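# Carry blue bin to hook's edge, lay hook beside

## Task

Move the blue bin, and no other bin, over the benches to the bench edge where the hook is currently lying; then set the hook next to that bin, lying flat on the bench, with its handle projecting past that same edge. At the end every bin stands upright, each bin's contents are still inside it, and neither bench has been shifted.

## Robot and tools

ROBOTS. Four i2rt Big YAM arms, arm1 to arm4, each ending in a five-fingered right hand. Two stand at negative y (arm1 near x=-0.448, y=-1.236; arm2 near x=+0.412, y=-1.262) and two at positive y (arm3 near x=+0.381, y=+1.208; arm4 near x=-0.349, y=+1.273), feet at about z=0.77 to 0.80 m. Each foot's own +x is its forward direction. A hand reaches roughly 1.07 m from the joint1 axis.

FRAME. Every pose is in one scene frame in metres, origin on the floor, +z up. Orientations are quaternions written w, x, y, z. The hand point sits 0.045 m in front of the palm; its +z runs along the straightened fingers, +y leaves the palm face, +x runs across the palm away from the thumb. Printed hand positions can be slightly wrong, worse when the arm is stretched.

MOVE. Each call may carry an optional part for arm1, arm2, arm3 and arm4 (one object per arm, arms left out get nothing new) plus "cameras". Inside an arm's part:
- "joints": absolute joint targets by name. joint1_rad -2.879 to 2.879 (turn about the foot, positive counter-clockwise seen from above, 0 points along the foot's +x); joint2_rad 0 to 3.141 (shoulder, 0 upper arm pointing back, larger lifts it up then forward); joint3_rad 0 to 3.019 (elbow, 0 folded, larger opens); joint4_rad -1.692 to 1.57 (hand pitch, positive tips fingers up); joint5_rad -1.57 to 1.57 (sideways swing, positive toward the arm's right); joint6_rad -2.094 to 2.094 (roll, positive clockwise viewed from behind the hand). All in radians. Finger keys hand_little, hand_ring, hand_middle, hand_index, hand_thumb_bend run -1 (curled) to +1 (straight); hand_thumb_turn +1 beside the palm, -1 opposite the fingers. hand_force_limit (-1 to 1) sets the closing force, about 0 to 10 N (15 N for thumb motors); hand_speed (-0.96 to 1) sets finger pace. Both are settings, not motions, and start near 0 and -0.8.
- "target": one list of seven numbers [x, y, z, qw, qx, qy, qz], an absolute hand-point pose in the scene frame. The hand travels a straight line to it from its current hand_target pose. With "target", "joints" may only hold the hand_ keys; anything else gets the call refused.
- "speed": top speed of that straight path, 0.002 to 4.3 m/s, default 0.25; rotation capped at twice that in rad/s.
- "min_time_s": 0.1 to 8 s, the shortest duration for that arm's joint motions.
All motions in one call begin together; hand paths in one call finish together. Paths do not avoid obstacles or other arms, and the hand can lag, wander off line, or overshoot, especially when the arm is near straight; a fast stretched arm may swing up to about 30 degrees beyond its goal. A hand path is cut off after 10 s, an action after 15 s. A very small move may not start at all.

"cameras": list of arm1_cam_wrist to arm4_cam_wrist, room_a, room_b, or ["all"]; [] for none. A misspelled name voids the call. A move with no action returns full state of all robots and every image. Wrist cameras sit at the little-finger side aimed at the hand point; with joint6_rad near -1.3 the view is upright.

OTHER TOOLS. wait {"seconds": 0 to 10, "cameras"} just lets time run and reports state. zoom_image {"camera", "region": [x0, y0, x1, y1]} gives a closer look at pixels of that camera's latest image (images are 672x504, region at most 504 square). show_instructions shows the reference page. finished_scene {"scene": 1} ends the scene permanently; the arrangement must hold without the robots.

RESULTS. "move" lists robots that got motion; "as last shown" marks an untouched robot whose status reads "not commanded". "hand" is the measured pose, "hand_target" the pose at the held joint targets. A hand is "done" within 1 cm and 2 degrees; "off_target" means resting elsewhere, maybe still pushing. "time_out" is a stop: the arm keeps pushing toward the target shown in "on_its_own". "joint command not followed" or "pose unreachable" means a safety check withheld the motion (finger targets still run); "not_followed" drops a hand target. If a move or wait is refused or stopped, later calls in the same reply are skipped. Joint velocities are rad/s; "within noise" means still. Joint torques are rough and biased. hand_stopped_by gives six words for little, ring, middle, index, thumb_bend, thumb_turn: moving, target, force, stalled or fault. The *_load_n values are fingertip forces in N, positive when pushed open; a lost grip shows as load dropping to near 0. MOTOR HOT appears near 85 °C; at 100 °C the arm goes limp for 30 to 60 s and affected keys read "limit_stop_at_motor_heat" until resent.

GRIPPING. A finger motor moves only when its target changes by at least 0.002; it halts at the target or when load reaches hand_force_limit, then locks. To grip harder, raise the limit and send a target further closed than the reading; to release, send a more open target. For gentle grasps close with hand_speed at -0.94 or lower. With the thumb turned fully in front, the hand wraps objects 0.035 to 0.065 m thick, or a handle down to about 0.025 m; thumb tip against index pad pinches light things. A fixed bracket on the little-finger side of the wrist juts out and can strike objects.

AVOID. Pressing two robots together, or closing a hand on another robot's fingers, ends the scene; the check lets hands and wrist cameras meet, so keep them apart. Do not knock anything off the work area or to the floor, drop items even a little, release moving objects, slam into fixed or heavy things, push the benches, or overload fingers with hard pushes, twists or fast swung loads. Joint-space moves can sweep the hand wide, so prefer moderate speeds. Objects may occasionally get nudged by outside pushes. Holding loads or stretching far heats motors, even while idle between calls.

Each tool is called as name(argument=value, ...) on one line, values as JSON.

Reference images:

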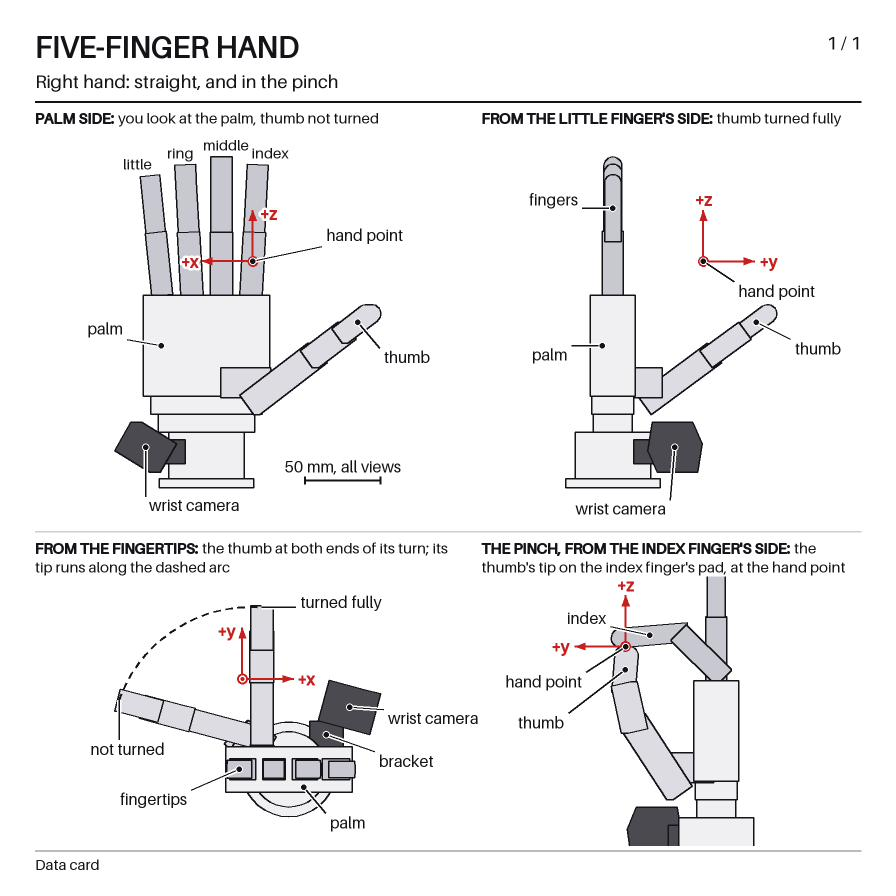

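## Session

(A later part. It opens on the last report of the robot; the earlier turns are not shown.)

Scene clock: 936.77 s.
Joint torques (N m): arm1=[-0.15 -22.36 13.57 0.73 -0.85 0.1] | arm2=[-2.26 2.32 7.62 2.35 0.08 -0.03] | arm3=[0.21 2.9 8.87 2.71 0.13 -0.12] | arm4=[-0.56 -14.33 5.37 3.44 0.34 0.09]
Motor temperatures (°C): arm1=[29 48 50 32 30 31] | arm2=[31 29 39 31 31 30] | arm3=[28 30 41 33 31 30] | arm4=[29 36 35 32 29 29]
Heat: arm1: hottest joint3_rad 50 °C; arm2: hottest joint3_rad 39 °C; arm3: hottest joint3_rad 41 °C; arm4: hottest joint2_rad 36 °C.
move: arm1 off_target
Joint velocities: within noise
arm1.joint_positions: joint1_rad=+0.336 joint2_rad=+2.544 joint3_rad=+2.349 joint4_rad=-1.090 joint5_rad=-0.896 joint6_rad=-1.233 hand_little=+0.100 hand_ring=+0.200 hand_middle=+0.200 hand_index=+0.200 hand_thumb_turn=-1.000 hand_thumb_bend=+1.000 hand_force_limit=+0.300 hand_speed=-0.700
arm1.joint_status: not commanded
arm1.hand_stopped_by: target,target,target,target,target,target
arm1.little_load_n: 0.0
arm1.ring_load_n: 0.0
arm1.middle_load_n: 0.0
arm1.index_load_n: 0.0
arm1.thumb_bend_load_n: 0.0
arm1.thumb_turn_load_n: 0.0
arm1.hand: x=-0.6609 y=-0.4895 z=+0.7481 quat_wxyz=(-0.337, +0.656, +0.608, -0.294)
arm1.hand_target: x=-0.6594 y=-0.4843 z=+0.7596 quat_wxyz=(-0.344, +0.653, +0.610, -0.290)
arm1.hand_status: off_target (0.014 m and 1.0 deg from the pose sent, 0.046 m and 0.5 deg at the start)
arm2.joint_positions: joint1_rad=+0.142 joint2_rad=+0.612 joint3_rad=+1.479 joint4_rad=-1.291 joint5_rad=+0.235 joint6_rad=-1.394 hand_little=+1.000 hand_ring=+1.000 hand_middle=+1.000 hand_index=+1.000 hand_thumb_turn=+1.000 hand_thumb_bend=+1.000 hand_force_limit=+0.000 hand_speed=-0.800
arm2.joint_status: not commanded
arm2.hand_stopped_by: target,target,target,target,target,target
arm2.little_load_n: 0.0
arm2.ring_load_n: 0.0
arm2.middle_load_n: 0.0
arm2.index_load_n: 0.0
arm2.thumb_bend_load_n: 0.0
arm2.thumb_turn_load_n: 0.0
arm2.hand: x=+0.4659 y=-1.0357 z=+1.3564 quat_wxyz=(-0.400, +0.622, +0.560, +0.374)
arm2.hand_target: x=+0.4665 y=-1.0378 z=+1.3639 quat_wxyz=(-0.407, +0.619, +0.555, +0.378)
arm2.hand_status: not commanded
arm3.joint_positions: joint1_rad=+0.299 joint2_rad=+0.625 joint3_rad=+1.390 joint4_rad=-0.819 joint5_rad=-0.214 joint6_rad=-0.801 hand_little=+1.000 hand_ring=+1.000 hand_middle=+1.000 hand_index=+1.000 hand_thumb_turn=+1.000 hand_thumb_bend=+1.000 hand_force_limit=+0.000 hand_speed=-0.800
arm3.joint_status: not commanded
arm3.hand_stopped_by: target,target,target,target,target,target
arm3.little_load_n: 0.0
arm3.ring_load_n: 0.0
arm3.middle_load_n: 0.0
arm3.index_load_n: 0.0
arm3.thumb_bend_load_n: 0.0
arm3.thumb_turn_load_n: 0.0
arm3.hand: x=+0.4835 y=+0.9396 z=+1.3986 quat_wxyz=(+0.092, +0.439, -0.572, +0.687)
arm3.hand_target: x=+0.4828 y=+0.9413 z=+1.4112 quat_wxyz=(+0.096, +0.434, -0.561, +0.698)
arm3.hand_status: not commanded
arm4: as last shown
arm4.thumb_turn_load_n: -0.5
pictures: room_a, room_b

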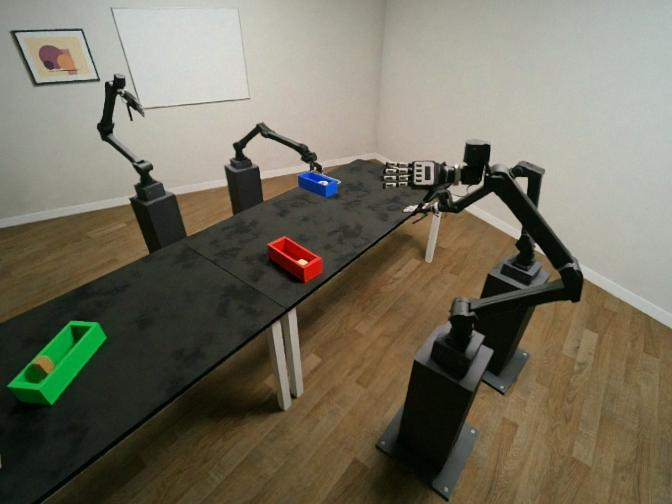

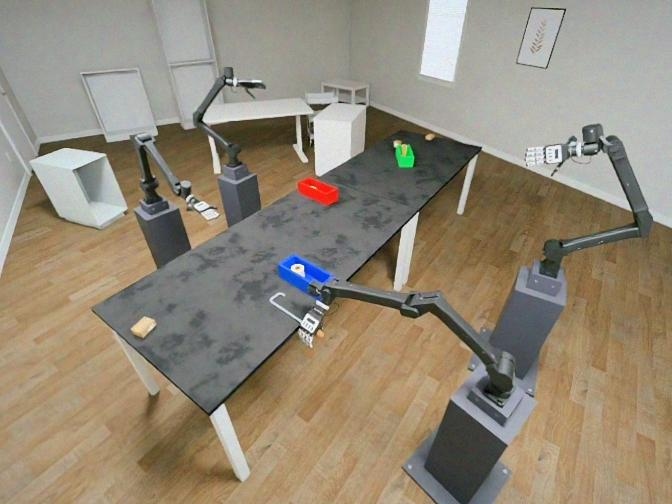

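move(arm1={"target": [-0.659, -0.487, 0.830, 0.3440, -0.6530, -0.6090, 0.2890], "speed": 0.12}, cameras=["room_b", "room_a"])

zoom_image(camera="room_b", region=[255, 280, 345, 360])

Scene clock: 940.97 s.
Joint torques (N m): arm1=[-0.32 -22.42 16.03 0.7 -0.82 0.14] | arm2=[-2.26 2.32 7.53 2.32 0.05 -0.05] | arm3=[0.91 1.55 8.69 2.61 0.15 -0.08] | arm4=[-0.56 -14.45 5.39 3.49 0.35 0.07]
Motor temperatures (°C): arm1=[29 48 50 32 30 31] | arm2=[31 29 39 31 31 30] | arm3=[28 30 41 33 31 30] | arm4=[29 36 35 32 29 29]
Heat: arm1: hottest joint3_rad 50 °C; arm2: hottest joint3_rad 39 °C; arm3: hottest joint3_rad 41 °C; arm4: hottest joint2_rad 36 °C.
move: arm1 off_target
Joint velocities: within noise
arm1.joint_positions: joint1_rad=+0.336 joint2_rad=+2.482 joint3_rad=+2.415 joint4_rad=-1.224 joint5_rad=-0.896 joint6_rad=-1.233 hand_little=+0.100 hand_ring=+0.200 hand_middle=+0.200 hand_index=+0.200 hand_thumb_turn=-1.000 hand_thumb_bend=+1.000 hand_force_limit=+0.300 hand_speed=-0.700
arm1.joint_status: not commanded
arm1.hand_stopped_by: target,target,target,target,target,target
arm1.little_load_n: 0.0
arm1.ring_load_n: 0.0
arm1.middle_load_n: 0.0
arm1.index_load_n: 0.0
arm1.thumb_bend_load_n: 0.5
arm1.thumb_turn_load_n: 0.0
arm1.hand: x=-0.6604 y=-0.4954 z=+0.8174 quat_wxyz=(-0.335, +0.658, +0.607, -0.295)
arm1.hand_target: x=-0.6591 y=-0.4863 z=+0.8301 quat_wxyz=(-0.345, +0.653, +0.609, -0.288)
arm1.hand_status: off_target (0.015 m and 1.4 deg from the pose sent, 0.082 m and 1.0 deg at the start)
arm2, arm3, arm4: as last shown
arm2.index_load_n: 0.5
arm4.thumb_turn_load_n: 0.0
pictures: room_a, room_b

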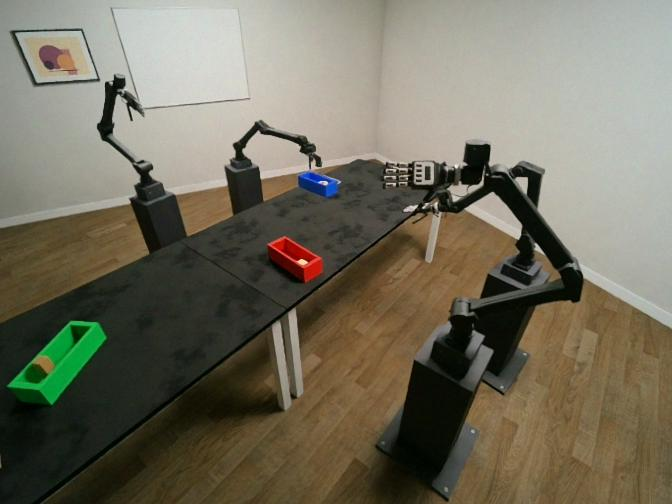

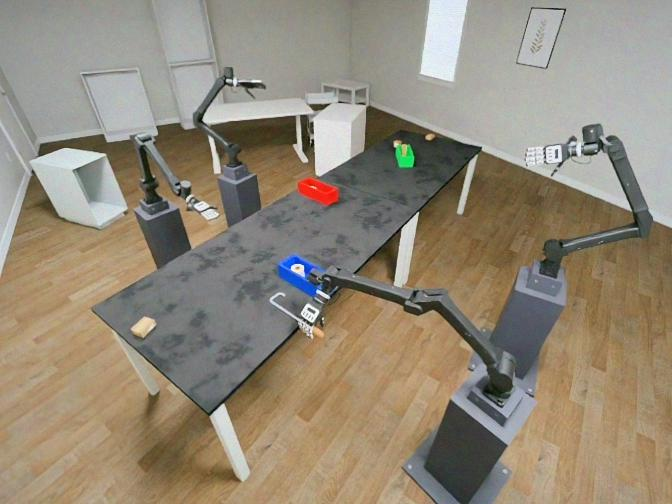

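Scaled by 5.600 from the camera's image (finer frame: 960x720).

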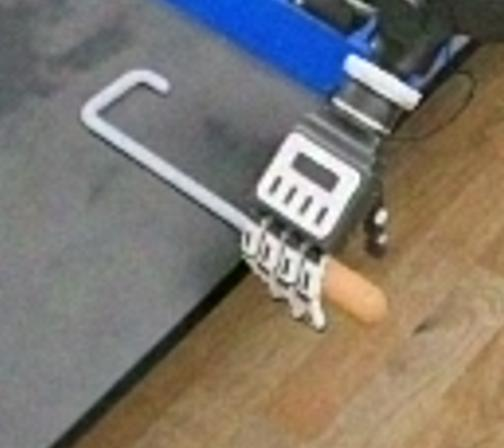

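move(arm1={"target": [-0.650, -0.500, 0.930, 0.3440, -0.6530, -0.6090, 0.2890], "speed": 0.2}, cameras=["room_b", "room_a"])

zoom_image(camera="room_b", region=[255, 280, 345, 360])

Scene clock: 943.53 s.
Joint torques (N m): arm1=[-0.5 -19.19 15.77 0.85 -0.95 0.02] | arm2=[-2.55 2.2 7.42 2.29 0.07 -0.03] | arm3=[0.97 1.26 8.65 2.55 0.14 -0.08] | arm4=[-0.5 -14.39 5.35 3.49 0.32 0.08]
Motor temperatures (°C): arm1=[29 48 51 32 30 31] | arm2=[31 29 39 31 31 30] | arm3=[28 30 41 33 31 30] | arm4=[29 36 35 32 29 29]
Heat: arm1: hottest joint3_rad 51 °C; arm2: hottest joint3_rad 39 °C; arm3: hottest joint3_rad 41 °C; arm4: hottest joint2_rad 36 °C.
move: arm1 off_target
Joint velocities: within noise
arm1.joint_positions: joint1_rad=+0.328 joint2_rad=+2.428 joint3_rad=+2.638 joint4_rad=-1.478 joint5_rad=-0.897 joint6_rad=-1.233 hand_little=+0.100 hand_ring=+0.200 hand_middle=+0.200 hand_index=+0.200 hand_thumb_turn=-1.000 hand_thumb_bend=+1.000 hand_force_limit=+0.300 hand_speed=-0.700
arm1.joint_status: not commanded
arm1.hand_stopped_by: target,target,target,target,target,target
arm1.little_load_n: 0.0
arm1.ring_load_n: 0.0
arm1.middle_load_n: 0.0
arm1.index_load_n: 0.0
arm1.thumb_bend_load_n: 0.0
arm1.thumb_turn_load_n: 0.0
arm1.hand: x=-0.6536 y=-0.5068 z=+0.9407 quat_wxyz=(-0.344, +0.656, +0.607, -0.288)
arm1.hand_target: x=-0.6498 y=-0.4991 z=+0.9294 quat_wxyz=(-0.345, +0.654, +0.608, -0.289)
arm1.hand_status: off_target (0.013 m and 0.4 deg from the pose sent, 0.113 m and 1.4 deg at the start)
arm2, arm3, arm4: as last shown
arm2.index_load_n: 0.0
pictures: room_a, room_b

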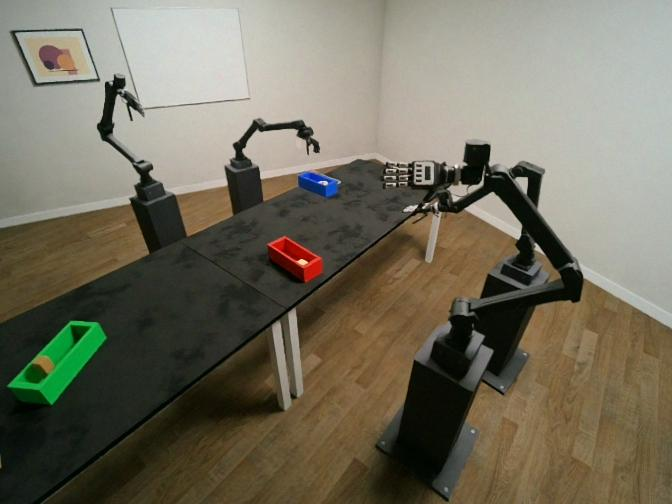

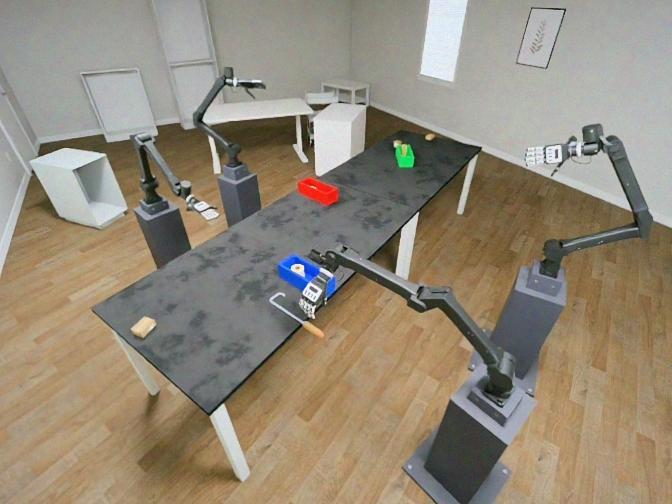

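Scaled by 5.600 from the camera's image (finer frame: 960x720).

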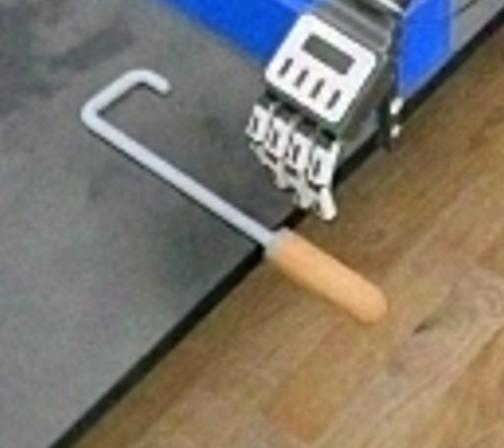

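move(arm1={"target": [-0.620, -0.680, 1.050, 0.3440, -0.6530, -0.6090, 0.2890], "speed": 0.25}, cameras=["room_b", "room_a", "arm1_cam_wrist"])

zoom_image(camera="room_b", region=[230, 240, 350, 350])

zoom_image(camera="room_a", region=[275, 135, 355, 205])

zoom_image(camera="room_b", region=[260, 280, 330, 345])

Scene clock: 947.40 s.
Joint torques (N m): arm1=[-0.56 -13.86 10.43 1.81 -0.98 0.19] | arm2=[-2.08 2.61 7.66 2.33 0.03 -0.04] | arm3=[0.67 2.61 8.68 2.56 0.18 -0.06] | arm4=[-0.32 -14.62 5.45 3.47 0.37 0.09]
Motor temperatures (°C): arm1=[29 48 50 32 30 31] | arm2=[31 29 39 31 31 30] | arm3=[28 30 41 33 31 30] | arm4=[29 36 35 32 29 28]
Heat: arm1: hottest joint3_rad 50 °C; arm2: hottest joint3_rad 39 °C; arm3: hottest joint3_rad 41 °C; arm4: hottest joint2_rad 36 °C.
move: arm1 off_target
Joint velocities: within noise
arm1.joint_positions: joint1_rad=+0.310 joint2_rad=+1.792 joint3_rad=+1.907 joint4_rad=-1.414 joint5_rad=-0.903 joint6_rad=-1.289 hand_little=+0.100 hand_ring=+0.200 hand_middle=+0.200 hand_index=+0.200 hand_thumb_turn=-1.000 hand_thumb_bend=+1.000 hand_force_limit=+0.300 hand_speed=-0.700
arm1.joint_status: not commanded
arm1.hand_stopped_by: target,target,target,target,target,target
arm1.little_load_n: 0.0
arm1.ring_load_n: 0.0
arm1.middle_load_n: 0.0
arm1.index_load_n: 0.0
arm1.thumb_bend_load_n: 0.0
arm1.thumb_turn_load_n: 0.0
arm1.hand: x=-0.6230 y=-0.6827 z=+1.0616 quat_wxyz=(-0.345, +0.649, +0.615, -0.286)
arm1.hand_target: x=-0.6201 y=-0.6796 z=+1.0524 quat_wxyz=(-0.344, +0.652, +0.610, -0.289)
arm1.hand_status: off_target (0.012 m and 1.0 deg from the pose sent, 0.208 m and 0.4 deg at the start)
arm2, arm3, arm4: as last shown
pictures: arm1_cam_wrist, room_a, room_b

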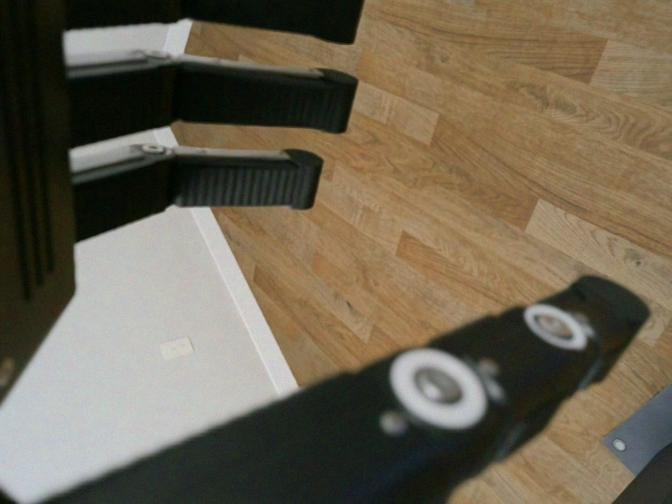

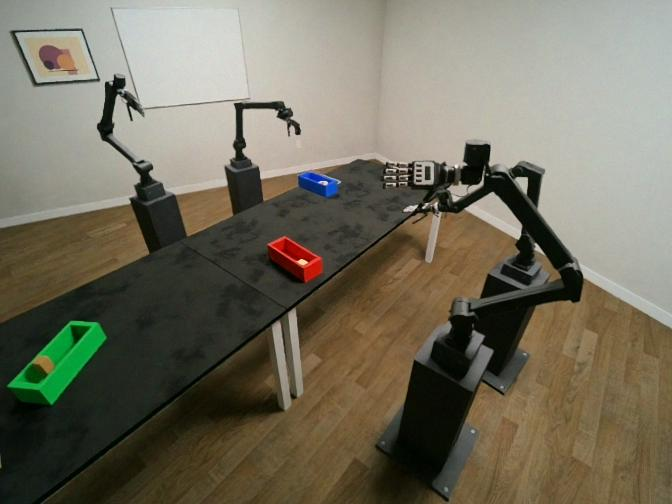

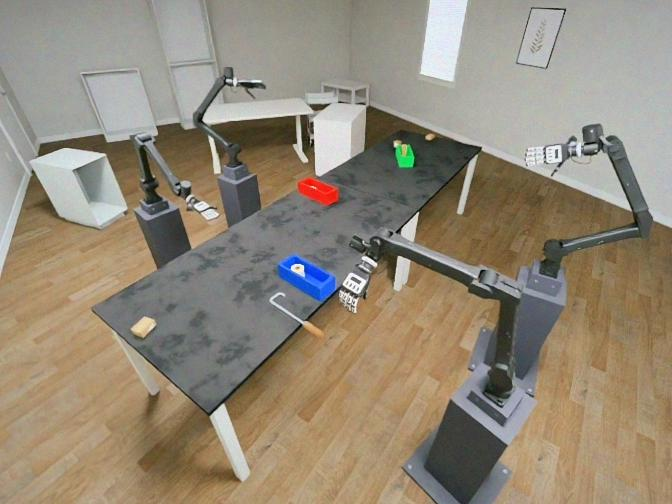

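Scaled by 4.200 from the camera's image (finer frame: 960x720).

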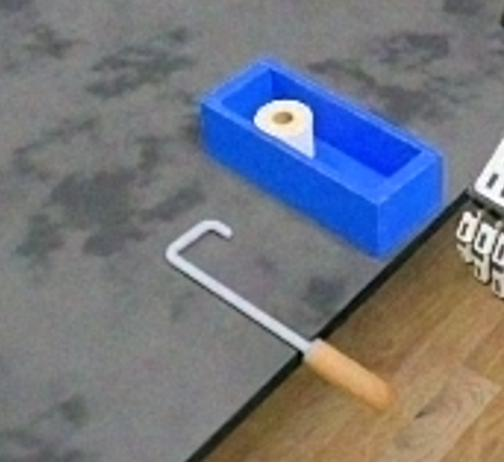

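Scaled by 6.300 from the camera's image (finer frame: 960x720).

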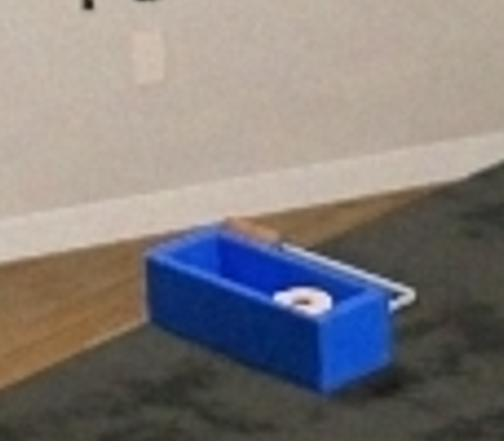

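Scaled by 7.200 from the camera's image (finer frame: 960x720).

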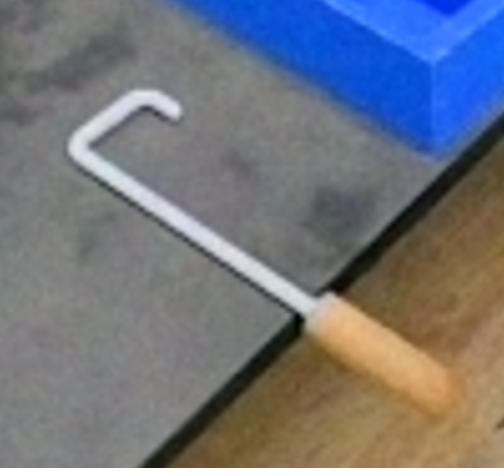

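finished_scene()

The scene is finished: the task was done.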